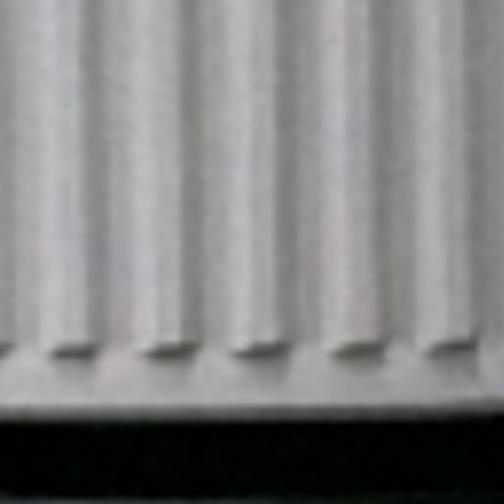

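Scene clock: 6420.27 s.
left_arm: end_effector_position=(+0.3781, +1.1919, +0.6699) hand_goal=(+0.754, +0.000, +0.576, +0.696, +0.754, +0.000, +0.576, +0.696, +0.754, +0.000, +0.576, +0.696, +0.714, +0.678, +0.226, +0.168) hand_measured=(+0.754, +0.000, +0.576, +0.696, +0.754, +0.000, +0.576, +0.696, +0.754, +0.000, +0.576, +0.696, +0.714, +0.678, +0.224, +0.168) hand_current_ma=(-3, +0, +2, +0, -3, +0, +2, +0, -3, +0, +2, +0, +1, -3, -9, -1) hand_state=(goal, goal, goal, goal, goal, goal, goal, goal, goal, goal, goal, goal, goal, goal, goal, goal) hand_current_limit=0.40 hand_speed=-0.60 end_effector_quat_wxyz=(+0.000, +1.000, +0.000, +0.000) | right_arm: end_effector_position=(+0.5629, -0.1592, +0.1760) hand_goal=(+0.970, -0.050, +0.956, +0.824, +0.970, +0.080, +0.956, +0.824, +0.970, -0.310, +0.970, +0.970, +0.714, +0.678, +0.226, +0.168) hand_measured=(+0.952, +0.042, +0.954, +0.824, +0.962, -0.010, +0.954, +0.824, +0.962, -0.306, +0.970, +0.970, +0.702, +0.678, +0.218, +0.164) hand_current_ma=(-35, +249, -2, +0, -11, -245, -2, +0, -11, +3, +0, +1, -22, -1, -17, -6) hand_state=(goal, blocked, goal, goal, goal, blocked, goal, goal, goal, goal, goal, goal, goal, goal, goal, goal) hand_current_limit=0.40 hand_speed=-0.97 end_effector_quat_wxyz=(-0.368, +0.906, -0.201, +0.058)
Joint positions: left_arm=[1.198 -0.281 -1.775 1.606 1.739 1.571 -1.851] | right_arm=[-0.3 -0.271 -1.225 1.937 0.761 0.813 -1.367]
Joint torques (N m): left_arm=[-2.6 -31.15 -34.39 4.91 2.6 -0.2] | right_arm=[-1.55 -67.72 -21.52 0.22 0.99 2.95]
Wrist force (N): left_arm=[-0.8 -0.2 1.3] | right_arm=[0.3 -1.7 0.6]
Wrist torque (N m): left_arm=[-0.17 0.13 -0.07] | right_arm=[-0.30 -0.21 -0.31]
Wrist force, peak (N): left_arm=[-0.3 -0.1 1.5] | right_arm=[0.4 -1.8 0.7]
Hand target: left_arm +0.3781, +1.1919, +0.6699; +0.000, +1.000, +0.000, +0.000 | right_arm +0.5629, -0.1592, +0.1760; -0.368, +0.906, -0.201, +0.058
Off the commanded pose: left_arm 0.000 m, 0 deg | right_arm 0.000 m, 0 deg.
left_rail: position_m=1.198 position_status=done
right_rail: position_m=-0.300 speed_m_s=0.30 position_status=done
wait: 0.30 s

Scene clock: 6422.37 s.
left_arm: end_effector_position=(+0.3781, +1.1919, +0.6699) hand_goal=(+0.754, +0.000, +0.576, +0.696, +0.754, +0.000, +0.576, +0.696, +0.754, +0.000, +0.576, +0.696, +0.714, +0.678, +0.226, +0.168) hand_measured=(+0.754, +0.000, +0.576, +0.696, +0.754, +0.000, +0.576, +0.696, +0.754, +0.000, +0.576, +0.696, +0.714, +0.678, +0.224, +0.168) hand_current_ma=(-3, +0, +2, +0, -3, +0, +2, +0, -3, +0, +2, +0, +1, -3, -9, -1) hand_state=(goal, goal, goal, goal, goal, goal, goal, goal, goal, goal, goal, goal, goal, goal, goal, goal) hand_current_limit=0.40 hand_speed=-0.60 end_effector_quat_wxyz=(+0.000, +1.000, +0.000, +0.000) | right_arm: end_effector_position=(+0.5529, -0.1542, +0.1760) hand_goal=(+0.970, -0.050, +0.956, +0.824, +0.970, +0.080, +0.956, +0.824, +0.970, -0.310, +0.970, +0.970, +0.714, +0.678, +0.226, +0.168) hand_measured=(+0.952, +0.042, +0.954, +0.824, +0.964, -0.010, +0.954, +0.824, +0.962, -0.306, +0.970, +0.970, +0.702, +0.678, +0.218, +0.164) hand_current_ma=(-38, +249, -2, +0, -10, -242, -2, +0, -11, +3, +0, +1, -22, -1, -17, -6) hand_state=(goal, blocked, goal, goal, goal, blocked, goal, goal, goal, goal, goal, goal, goal, goal, goal, goal) hand_current_limit=0.40 hand_speed=-0.97 end_effector_quat_wxyz=(-0.365, +0.899, -0.232, +0.070)
Joint positions: left_arm=[1.198 -0.281 -1.775 1.606 1.739 1.571 -1.851] | right_arm=[-0.3 -0.269 -1.26 1.97 0.697 0.823 -1.269]
Joint torques (N m): left_arm=[-0.75 -30.28 -34.35 4.83 2.8 -0.4] | right_arm=[17.53 -63.57 -22.09 0.21 0.94 3.41]
Wrist force (N): left_arm=[-0.3 0.1 1.3] | right_arm=[0.2 -1.2 0.2]
Wrist torque (N m): left_arm=[-0.13 0.08 -0.05] | right_arm=[-0.27 -0.22 -0.33]
Wrist force, peak (N): left_arm=[-0.8 0.2 2.0] | right_arm=[0.2 -1.8 0.4]
Hand target: left_arm +0.3781, +1.1919, +0.6699; +0.000, +1.000, +0.000, +0.000 | right_arm +0.5529, -0.1542, +0.1760; -0.365, +0.899, -0.232, +0.070
Off the commanded pose: left_arm 0.000 m, 0 deg | right_arm 0.000 m, 0 deg.
left_rail: position_m=1.198 position_status=done
right_rail: position_m=-0.300 speed_m_s=0.30 position_status=done
move: done
Images, in order (width x height): cam_tube 672x504.

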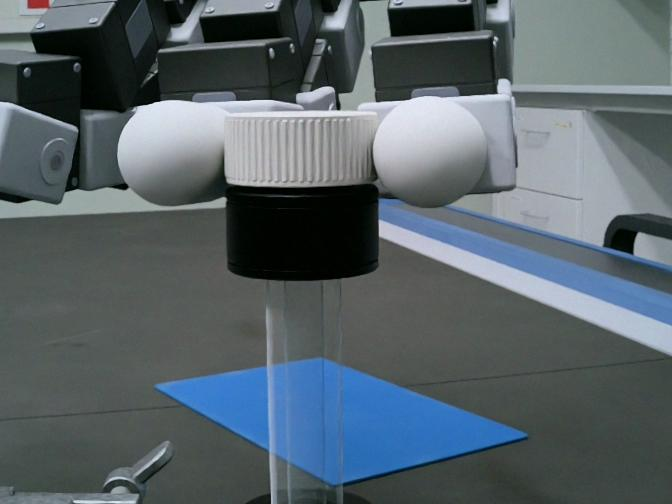

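Scaled by 11.200 from the camera's 672x504 image, which has a finer 960x720 frame.

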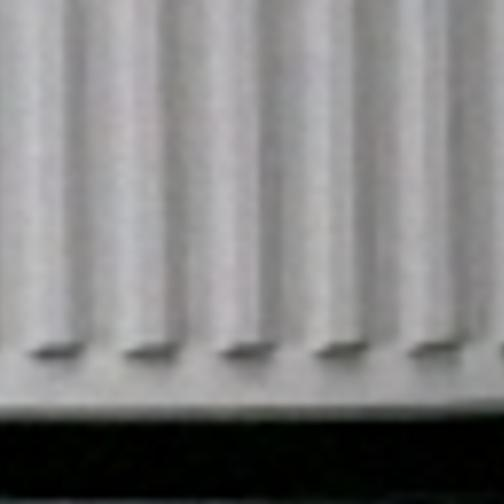

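Scene clock: 6422.67 s.
left_arm: end_effector_position=(+0.3781, +1.1919, +0.6699) hand_goal=(+0.754, +0.000, +0.576, +0.696, +0.754, +0.000, +0.576, +0.696, +0.754, +0.000, +0.576, +0.696, +0.714, +0.678, +0.226, +0.168) hand_measured=(+0.754, +0.000, +0.576, +0.696, +0.754, +0.000, +0.576, +0.696, +0.754, +0.000, +0.576, +0.696, +0.714, +0.678, +0.224, +0.168) hand_current_ma=(-3, +0, +2, +0, -3, +0, +2, +0, -3, +0, +2, +0, +1, -3, -9, -1) hand_state=(goal, goal, goal, goal, goal, goal, goal, goal, goal, goal, goal, goal, goal, goal, goal, goal) hand_current_limit=0.40 hand_speed=-0.60 end_effector_quat_wxyz=(+0.000, +1.000, +0.000, +0.000) | right_arm: end_effector_position=(+0.5529, -0.1542, +0.1760) hand_goal=(+0.970, -0.050, +0.956, +0.824, +0.970, +0.080, +0.956, +0.824, +0.970, -0.310, +0.970, +0.970, +0.714, +0.678, +0.226, +0.168) hand_measured=(+0.952, +0.042, +0.954, +0.824, +0.964, -0.010, +0.954, +0.824, +0.962, -0.306, +0.970, +0.970, +0.702, +0.678, +0.218, +0.164) hand_current_ma=(-38, +249, -2, +0, -10, -242, -2, +0, -11, +3, +0, +1, -22, -1, -17, -6) hand_state=(goal, blocked, goal, goal, goal, blocked, goal, goal, goal, goal, goal, goal, goal, goal, goal, goal) hand_current_limit=0.40 hand_speed=-0.97 end_effector_quat_wxyz=(-0.365, +0.899, -0.232, +0.070)
Joint positions: left_arm=[1.198 -0.281 -1.775 1.606 1.739 1.571 -1.851] | right_arm=[-0.3 -0.269 -1.26 1.97 0.696 0.823 -1.269]
Joint torques (N m): left_arm=[-1.04 -30.74 -34.29 4.8 2.66 -0.39] | right_arm=[15.23 -63.82 -21.72 -0.1 0.78 2.83]
Wrist force (N): left_arm=[-0.8 0.3 1.3] | right_arm=[0.3 -1.1 0.1]
Wrist torque (N m): left_arm=[-0.11 0.13 -0.08] | right_arm=[-0.24 -0.22 -0.31]
Wrist force, peak (N): left_arm=[-0.6 0.2 1.7] | right_arm=[0.3 -1.6 0.0]
Hand target: left_arm +0.3781, +1.1919, +0.6699; +0.000, +1.000, +0.000, +0.000 | right_arm +0.5529, -0.1542, +0.1760; -0.365, +0.899, -0.232, +0.070
Off the commanded pose: left_arm 0.000 m, 0 deg | right_arm 0.000 m, 0 deg.
left_rail: position_m=1.198 position_status=done
right_rail: position_m=-0.300 speed_m_s=0.30 position_status=done
wait: 0.30 s

Scene clock: 6422.97 s.
left_arm: end_effector_position=(+0.3781, +1.1919, +0.6699) hand_goal=(+0.754, +0.000, +0.576, +0.696, +0.754, +0.000, +0.576, +0.696, +0.754, +0.000, +0.576, +0.696, +0.714, +0.678, +0.226, +0.168) hand_measured=(+0.754, +0.000, +0.576, +0.696, +0.754, +0.000, +0.576, +0.696, +0.754, +0.000, +0.576, +0.696, +0.714, +0.678, +0.224, +0.168) hand_current_ma=(-3, +0, +2, +0, -3, +0, +2, +0, -3, +0, +2, +0, +1, -3, -9, -1) hand_state=(goal, goal, goal, goal, goal, goal, goal, goal, goal, goal, goal, goal, goal, goal, goal, goal) hand_current_limit=0.40 hand_speed=-0.60 end_effector_quat_wxyz=(+0.000, +1.000, +0.000, +0.000) | right_arm: end_effector_position=(+0.5529, -0.1542, +0.1760) hand_goal=(+0.970, -0.050, +0.956, +0.824, +0.970, +0.080, +0.956, +0.824, +0.970, -0.310, +0.970, +0.970, +0.714, +0.678, +0.226, +0.168) hand_measured=(+0.952, +0.042, +0.954, +0.824, +0.964, -0.010, +0.954, +0.824, +0.962, -0.306, +0.970, +0.970, +0.702, +0.678, +0.218, +0.164) hand_current_ma=(-38, +249, -2, +0, -10, -242, -2, +0, -11, +3, +0, +1, -22, -1, -17, -6) hand_state=(goal, blocked, goal, goal, goal, blocked, goal, goal, goal, goal, goal, goal, goal, goal, goal, goal) hand_current_limit=0.40 hand_speed=-0.97 end_effector_quat_wxyz=(-0.365, +0.899, -0.232, +0.070)
Joint positions: left_arm=[1.198 -0.281 -1.775 1.606 1.739 1.571 -1.851] | right_arm=[-0.3 -0.269 -1.26 1.97 0.696 0.823 -1.269]
Joint torques (N m): left_arm=[-1.04 -31.05 -33.97 4.63 2.8 -0.37] | right_arm=[15.41 -64.44 -21.51 0.08 0.83 3.17]
Wrist force (N): left_arm=[-0.7 -0.5 0.9] | right_arm=[0.3 -1.0 -0.2]
Wrist torque (N m): left_arm=[-0.17 0.12 -0.07] | right_arm=[-0.20 -0.21 -0.31]
Wrist force, peak (N): left_arm=[-0.2 0.3 1.7] | right_arm=[0.4 -1.2 0.5]
Hand target: left_arm +0.3781, +1.1919, +0.6699; +0.000, +1.000, +0.000, +0.000 | right_arm +0.5529, -0.1542, +0.1760; -0.365, +0.899, -0.232, +0.070
Off the commanded pose: left_arm 0.000 m, 0 deg | right_arm 0.000 m, 0 deg.
left_rail: position_m=1.198 position_status=done
right_rail: position_m=-0.300 speed_m_s=0.30 position_status=done
wait: 0.30 s

Request:
move(
  target=[
    [0,0,0,0,0,0,0.754,0,0.576,0.696,0.754,0,0.576,0.696,0.754,0,0.576,0.696,0.714,0.678,0.226,0.168,0.4,-0.6,0,0,0,0,0,0,0.97,-0.12,0.956,0.823,0.97,0.15,0.956,0.823,0.97,-0.31,0.97,0.97,0.714,0.678,0.226,0.168,0.65,-0.97],
  ],
  speed=0.02,
  cameras=[],
)

Request:
wait(
  seconds=0.5,
)

Request:
move(
  target=[
    [0,0,0,0,0,0,0.754,0,0.576,0.696,0.754,0,0.576,0.696,0.754,0,0.576,0.696,0.714,0.678,0.226,0.168,0.4,-0.6,-0.018613,0.000043,0.001081,0.000969,0.015344,0.016084,0.97,-0.12,0.956,0.823,0.97,0.15,0.956,0.823,0.97,-0.31,0.97,0.97,0.714,0.678,0.226,0.168,0.65,-0.97],
  ],
  speed=0.02,
  cameras=["cam_tube"],
)

Request:
zoom_image(
  camera="cam_tube",
  region=[280, 150, 325, 195],
)

Request:
wait(
  seconds=0.3,
)

Request:
wait(
  seconds=0.3,
)

Scene clock: 6439.50 s.
left_arm: end_effector_position=(+0.3781, +1.1919, +0.6699) hand_goal=(+0.754, +0.000, +0.576, +0.696, +0.754, +0.000, +0.576, +0.696, +0.754, +0.000, +0.576, +0.696, +0.714, +0.678, +0.226, +0.168) hand_measured=(+0.754, +0.000, +0.576, +0.696, +0.754, +0.000, +0.576, +0.696, +0.754, +0.000, +0.576, +0.696, +0.714, +0.678, +0.224, +0.168) hand_current_ma=(-3, +0, +2, +0, -3, +0, +2, +0, -3, +0, +2, +0, +1, -3, -9, -1) hand_state=(goal, goal, goal, goal, goal, goal, goal, goal, goal, goal, goal, goal, goal, goal, goal, goal) hand_current_limit=0.40 hand_speed=-0.60 end_effector_quat_wxyz=(+0.000, +1.000, +0.000, +0.000) | right_arm: end_effector_position=(+0.5529, -0.1542, +0.1760) hand_goal=(+0.970, -0.120, +0.956, +0.824, +0.970, +0.150, +0.956, +0.824, +0.970, -0.310, +0.970, +0.970, +0.714, +0.678, +0.226, +0.168) hand_measured=(+0.952, +0.040, +0.954, +0.824, +0.964, -0.006, +0.954, +0.824, +0.962, -0.306, +0.970, +0.970, +0.702, +0.678, +0.218, +0.164) hand_current_ma=(-38, +454, -2, +0, -10, -449, -2, +0, -11, +3, +0, +1, -22, -1, -17, -6) hand_state=(goal, blocked, goal, goal, goal, moving, goal, goal, goal, goal, goal, goal, goal, goal, goal, goal) hand_current_limit=0.65 hand_speed=-0.97 end_effector_quat_wxyz=(-0.365, +0.899, -0.232, +0.070)
Joint positions: left_arm=[1.198 -0.281 -1.775 1.606 1.739 1.571 -1.851] | right_arm=[-0.3 -0.269 -1.26 1.97 0.696 0.823 -1.269]
Joint torques (N m): left_arm=[-2.14 -31.19 -34.42 4.78 2.64 -0.45] | right_arm=[16.1 -65.9 -21.81 0.29 0.77 3.1]
Wrist force (N): left_arm=[-0.5 0.1 1.4] | right_arm=[0.7 -1.0 0.1]
Wrist torque (N m): left_arm=[-0.14 0.10 -0.05] | right_arm=[-0.22 -0.19 -0.25]
Wrist force, peak (N): left_arm=[-0.7 0.5 1.9] | right_arm=[0.3 -1.6 0.2]
Hand target: left_arm +0.3781, +1.1919, +0.6699; +0.000, +1.000, +0.000, +0.000 | right_arm +0.5529, -0.1542, +0.1760; -0.365, +0.899, -0.232, +0.070
Off the commanded pose: left_arm 0.000 m, 0 deg | right_arm 0.000 m, 0 deg.
left_rail: position_m=1.198 position_status=done
right_rail: position_m=-0.300 speed_m_s=0.30 position_status=done
move: done
No camera images: "cameras" was empty.

Scene clock: 6440.00 s.
left_arm: end_effector_position=(+0.3781, +1.1919, +0.6699) hand_goal=(+0.754, +0.000, +0.576, +0.696, +0.754, +0.000, +0.576, +0.696, +0.754, +0.000, +0.576, +0.696, +0.714, +0.678, +0.226, +0.168) hand_measured=(+0.754, +0.000, +0.576, +0.696, +0.754, +0.000, +0.576, +0.696, +0.754, +0.000, +0.576, +0.696, +0.714, +0.678, +0.224, +0.168) hand_current_ma=(-3, +0, +2, +0, -3, +0, +2, +0, -3, +0, +2, +0, +1, -3, -9, -1) hand_state=(goal, goal, goal, goal, goal, goal, goal, goal, goal, goal, goal, goal, goal, goal, goal, goal) hand_current_limit=0.40 hand_speed=-0.60 end_effector_quat_wxyz=(+0.000, +1.000, +0.000, +0.000) | right_arm: end_effector_position=(+0.5529, -0.1542, +0.1760) hand_goal=(+0.970, -0.120, +0.956, +0.824, +0.970, +0.150, +0.956, +0.824, +0.970, -0.310, +0.970, +0.970, +0.714, +0.678, +0.226, +0.168) hand_measured=(+0.952, +0.040, +0.954, +0.824, +0.964, -0.006, +0.954, +0.824, +0.962, -0.306, +0.970, +0.970, +0.702, +0.678, +0.218, +0.164) hand_current_ma=(-38, +454, -2, +0, -10, -454, -2, +0, -11, +3, +0, +1, -22, -1, -17, -6) hand_state=(goal, blocked, goal, goal, goal, blocked, goal, goal, goal, goal, goal, goal, goal, goal, goal, goal) hand_current_limit=0.65 hand_speed=-0.97 end_effector_quat_wxyz=(-0.365, +0.899, -0.232, +0.070)
Joint positions: left_arm=[1.198 -0.281 -1.775 1.606 1.739 1.571 -1.851] | right_arm=[-0.3 -0.269 -1.26 1.97 0.696 0.823 -1.269]
Joint torques (N m): left_arm=[-1.54 -30.78 -34.16 4.84 2.61 -0.4] | right_arm=[17.18 -63.27 -21.64 0.25 0.83 3.14]
Wrist force (N): left_arm=[-0.5 0.2 1.5] | right_arm=[0.6 -1.2 0.1]
Wrist torque (N m): left_arm=[-0.13 0.10 -0.07] | right_arm=[-0.25 -0.18 -0.27]
Wrist force, peak (N): left_arm=[-0.4 0.5 1.6] | right_arm=[0.9 -1.1 0.4]
Hand target: left_arm +0.3781, +1.1919, +0.6699; +0.000, +1.000, +0.000, +0.000 | right_arm +0.5529, -0.1542, +0.1760; -0.365, +0.899, -0.232, +0.070
Off the commanded pose: left_arm 0.000 m, 0 deg | right_arm 0.000 m, 0 deg.
left_rail: position_m=1.198 position_status=done
right_rail: position_m=-0.300 speed_m_s=0.30 position_status=done
wait: 0.50 s

Scene clock: 6442.10 s.
left_arm: end_effector_position=(+0.3781, +1.1919, +0.6699) hand_goal=(+0.754, +0.000, +0.576, +0.696, +0.754, +0.000, +0.576, +0.696, +0.754, +0.000, +0.576, +0.696, +0.714, +0.678, +0.226, +0.168) hand_measured=(+0.754, +0.000, +0.576, +0.696, +0.754, +0.000, +0.576, +0.696, +0.754, +0.000, +0.576, +0.696, +0.714, +0.678, +0.224, +0.168) hand_current_ma=(-3, +0, +2, +0, -3, +0, +2, +0, -3, +0, +2, +0, +1, -3, -9, -1) hand_state=(goal, goal, goal, goal, goal, goal, goal, goal, goal, goal, goal, goal, goal, goal, goal, goal) hand_current_limit=0.40 hand_speed=-0.60 end_effector_quat_wxyz=(+0.000, +1.000, +0.000, +0.000) | right_arm: end_effector_position=(+0.5432, -0.1486, +0.1760) hand_goal=(+0.970, -0.120, +0.956, +0.824, +0.970, +0.150, +0.956, +0.824, +0.970, -0.310, +0.970, +0.970, +0.714, +0.678, +0.226, +0.168) hand_measured=(+0.950, +0.040, +0.954, +0.824, +0.964, -0.006, +0.952, +0.824, +0.962, -0.306, +0.970, +0.970, +0.702, +0.678, +0.218, +0.164) hand_current_ma=(-41, +454, -2, +0, -9, -454, -4, +0, -11, +3, +0, +1, -22, -1, -17, -6) hand_state=(goal, blocked, goal, goal, goal, blocked, goal, goal, goal, goal, goal, goal, goal, goal, goal, goal) hand_current_limit=0.65 hand_speed=-0.97 end_effector_quat_wxyz=(-0.363, +0.890, -0.263, +0.083)
Joint positions: left_arm=[1.198 -0.281 -1.775 1.606 1.739 1.571 -1.851] | right_arm=[-0.3 -0.264 -1.295 2.001 0.633 0.837 -1.169]
Joint torques (N m): left_arm=[-0.78 -30.56 -33.85 4.93 2.69 -0.26] | right_arm=[16.26 -61.12 -21.07 0.24 0.78 2.99]
Wrist force (N): left_arm=[-0.4 0.0 1.5] | right_arm=[0.3 -1.3 -0.3]
Wrist torque (N m): left_arm=[-0.16 0.09 -0.04] | right_arm=[-0.25 -0.16 -0.33]
Wrist force, peak (N): left_arm=[-0.7 -0.1 1.8] | right_arm=[0.6 -1.5 0.3]
Hand target: left_arm +0.3781, +1.1919, +0.6699; +0.000, +1.000, +0.000, +0.000 | right_arm +0.5432, -0.1486, +0.1760; -0.363, +0.890, -0.263, +0.083
Off the commanded pose: left_arm 0.000 m, 0 deg | right_arm 0.000 m, 0 deg.
left_rail: position_m=1.198 position_status=done
right_rail: position_m=-0.300 speed_m_s=0.30 position_status=done
move: done
Images, in order (width x height): cam_tube 672x504.

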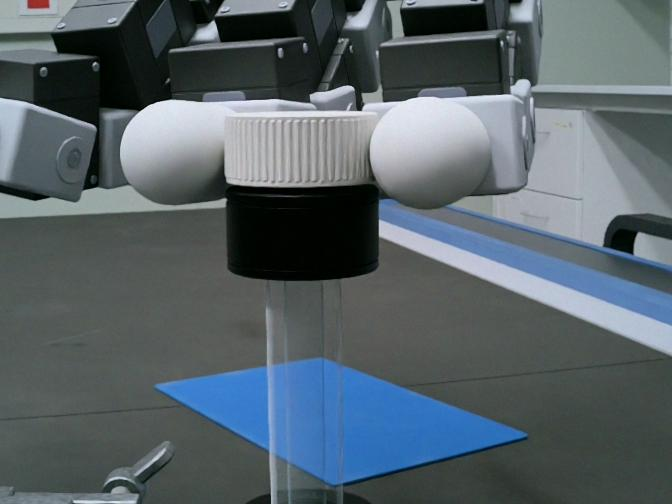

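Scaled by 11.200 from the camera's 672x504 image, which has a finer 960x720 frame.

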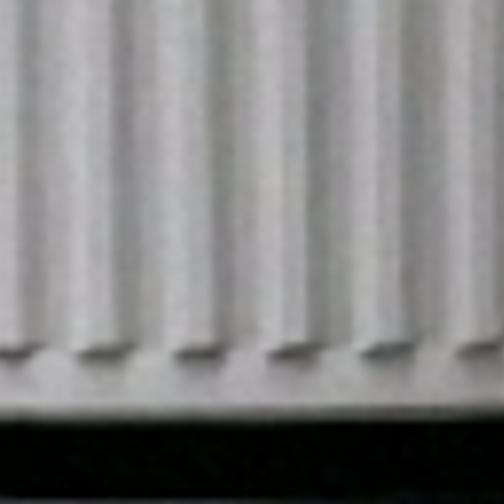

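Scene clock: 6442.40 s.
left_arm: end_effector_position=(+0.3781, +1.1919, +0.6699) hand_goal=(+0.754, +0.000, +0.576, +0.696, +0.754, +0.000, +0.576, +0.696, +0.754, +0.000, +0.576, +0.696, +0.714, +0.678, +0.226, +0.168) hand_measured=(+0.754, +0.000, +0.576, +0.696, +0.754, +0.000, +0.576, +0.696, +0.754, +0.000, +0.576, +0.696, +0.714, +0.678, +0.224, +0.168) hand_current_ma=(-3, +0, +2, +0, -3, +0, +2, +0, -3, +0, +2, +0, +1, -3, -9, -1) hand_state=(goal, goal, goal, goal, goal, goal, goal, goal, goal, goal, goal, goal, goal, goal, goal, goal) hand_current_limit=0.40 hand_speed=-0.60 end_effector_quat_wxyz=(+0.000, +1.000, +0.000, +0.000) | right_arm: end_effector_position=(+0.5432, -0.1486, +0.1760) hand_goal=(+0.970, -0.120, +0.956, +0.824, +0.970, +0.150, +0.956, +0.824, +0.970, -0.310, +0.970, +0.970, +0.714, +0.678, +0.226, +0.168) hand_measured=(+0.950, +0.040, +0.954, +0.824, +0.964, -0.006, +0.952, +0.824, +0.962, -0.306, +0.970, +0.970, +0.702, +0.678, +0.218, +0.164) hand_current_ma=(-41, +454, -2, +0, -9, -454, -4, +0, -11, +3, +0, +1, -22, -1, -17, -6) hand_state=(goal, blocked, goal, goal, goal, blocked, goal, goal, goal, goal, goal, goal, goal, goal, goal, goal) hand_current_limit=0.65 hand_speed=-0.97 end_effector_quat_wxyz=(-0.363, +0.890, -0.263, +0.083)
Joint positions: left_arm=[1.198 -0.281 -1.775 1.606 1.739 1.571 -1.851] | right_arm=[-0.3 -0.264 -1.295 2.001 0.633 0.837 -1.169]
Joint torques (N m): left_arm=[-1.38 -31.45 -34.25 4.78 2.65 -0.3] | right_arm=[16.38 -60.62 -22.22 -0.08 1.1 2.96]
Wrist force (N): left_arm=[-1.0 -0.1 1.4] | right_arm=[0.4 -1.1 0.1]
Wrist torque (N m): left_arm=[-0.17 0.16 -0.09] | right_arm=[-0.26 -0.20 -0.32]
Wrist force, peak (N): left_arm=[-0.8 0.0 1.5] | right_arm=[0.7 -0.9 0.3]
Hand target: left_arm +0.3781, +1.1919, +0.6699; +0.000, +1.000, +0.000, +0.000 | right_arm +0.5432, -0.1486, +0.1760; -0.363, +0.890, -0.263, +0.083
Off the commanded pose: left_arm 0.000 m, 0 deg | right_arm 0.000 m, 0 deg.
left_rail: position_m=1.198 position_status=done
right_rail: position_m=-0.300 speed_m_s=0.30 position_status=done
wait: 0.30 s

Scene clock: 6442.70 s.
left_arm: end_effector_position=(+0.3781, +1.1919, +0.6699) hand_goal=(+0.754, +0.000, +0.576, +0.696, +0.754, +0.000, +0.576, +0.696, +0.754, +0.000, +0.576, +0.696, +0.714, +0.678, +0.226, +0.168) hand_measured=(+0.754, +0.000, +0.576, +0.696, +0.754, +0.000, +0.576, +0.696, +0.754, +0.000, +0.576, +0.696, +0.714, +0.678, +0.224, +0.168) hand_current_ma=(-3, +0, +2, +0, -3, +0, +2, +0, -3, +0, +2, +0, +1, -3, -9, -1) hand_state=(goal, goal, goal, goal, goal, goal, goal, goal, goal, goal, goal, goal, goal, goal, goal, goal) hand_current_limit=0.40 hand_speed=-0.60 end_effector_quat_wxyz=(+0.000, +1.000, +0.000, +0.000) | right_arm: end_effector_position=(+0.5432, -0.1486, +0.1760) hand_goal=(+0.970, -0.120, +0.956, +0.824, +0.970, +0.150, +0.956, +0.824, +0.970, -0.310, +0.970, +0.970, +0.714, +0.678, +0.226, +0.168) hand_measured=(+0.950, +0.040, +0.954, +0.824, +0.964, -0.006, +0.952, +0.824, +0.962, -0.306, +0.970, +0.970, +0.702, +0.678, +0.218, +0.164) hand_current_ma=(-41, +454, -2, +0, -9, -454, -4, +0, -11, +3, +0, +1, -22, -1, -17, -6) hand_state=(goal, blocked, goal, goal, goal, blocked, goal, goal, goal, goal, goal, goal, goal, goal, goal, goal) hand_current_limit=0.65 hand_speed=-0.97 end_effector_quat_wxyz=(-0.363, +0.890, -0.263, +0.083)
Joint positions: left_arm=[1.198 -0.281 -1.775 1.606 1.739 1.571 -1.851] | right_arm=[-0.3 -0.264 -1.295 2.001 0.633 0.837 -1.169]
Joint torques (N m): left_arm=[-0.93 -30.95 -34.14 4.7 2.6 -0.38] | right_arm=[16.96 -61.42 -21.64 -0.18 0.97 3.08]
Wrist force (N): left_arm=[-1.0 0.0 0.9] | right_arm=[0.6 -1.2 0.0]
Wrist torque (N m): left_arm=[-0.11 0.15 -0.09] | right_arm=[-0.26 -0.22 -0.30]
Wrist force, peak (N): left_arm=[-0.7 0.1 1.6] | right_arm=[0.7 -1.3 -0.2]
Hand target: left_arm +0.3781, +1.1919, +0.6699; +0.000, +1.000, +0.000, +0.000 | right_arm +0.5432, -0.1486, +0.1760; -0.363, +0.890, -0.263, +0.083
Off the commanded pose: left_arm 0.000 m, 0 deg | right_arm 0.000 m, 0 deg.
left_rail: position_m=1.198 position_status=done
right_rail: position_m=-0.300 speed_m_s=0.30 position_status=done
wait: 0.30 s


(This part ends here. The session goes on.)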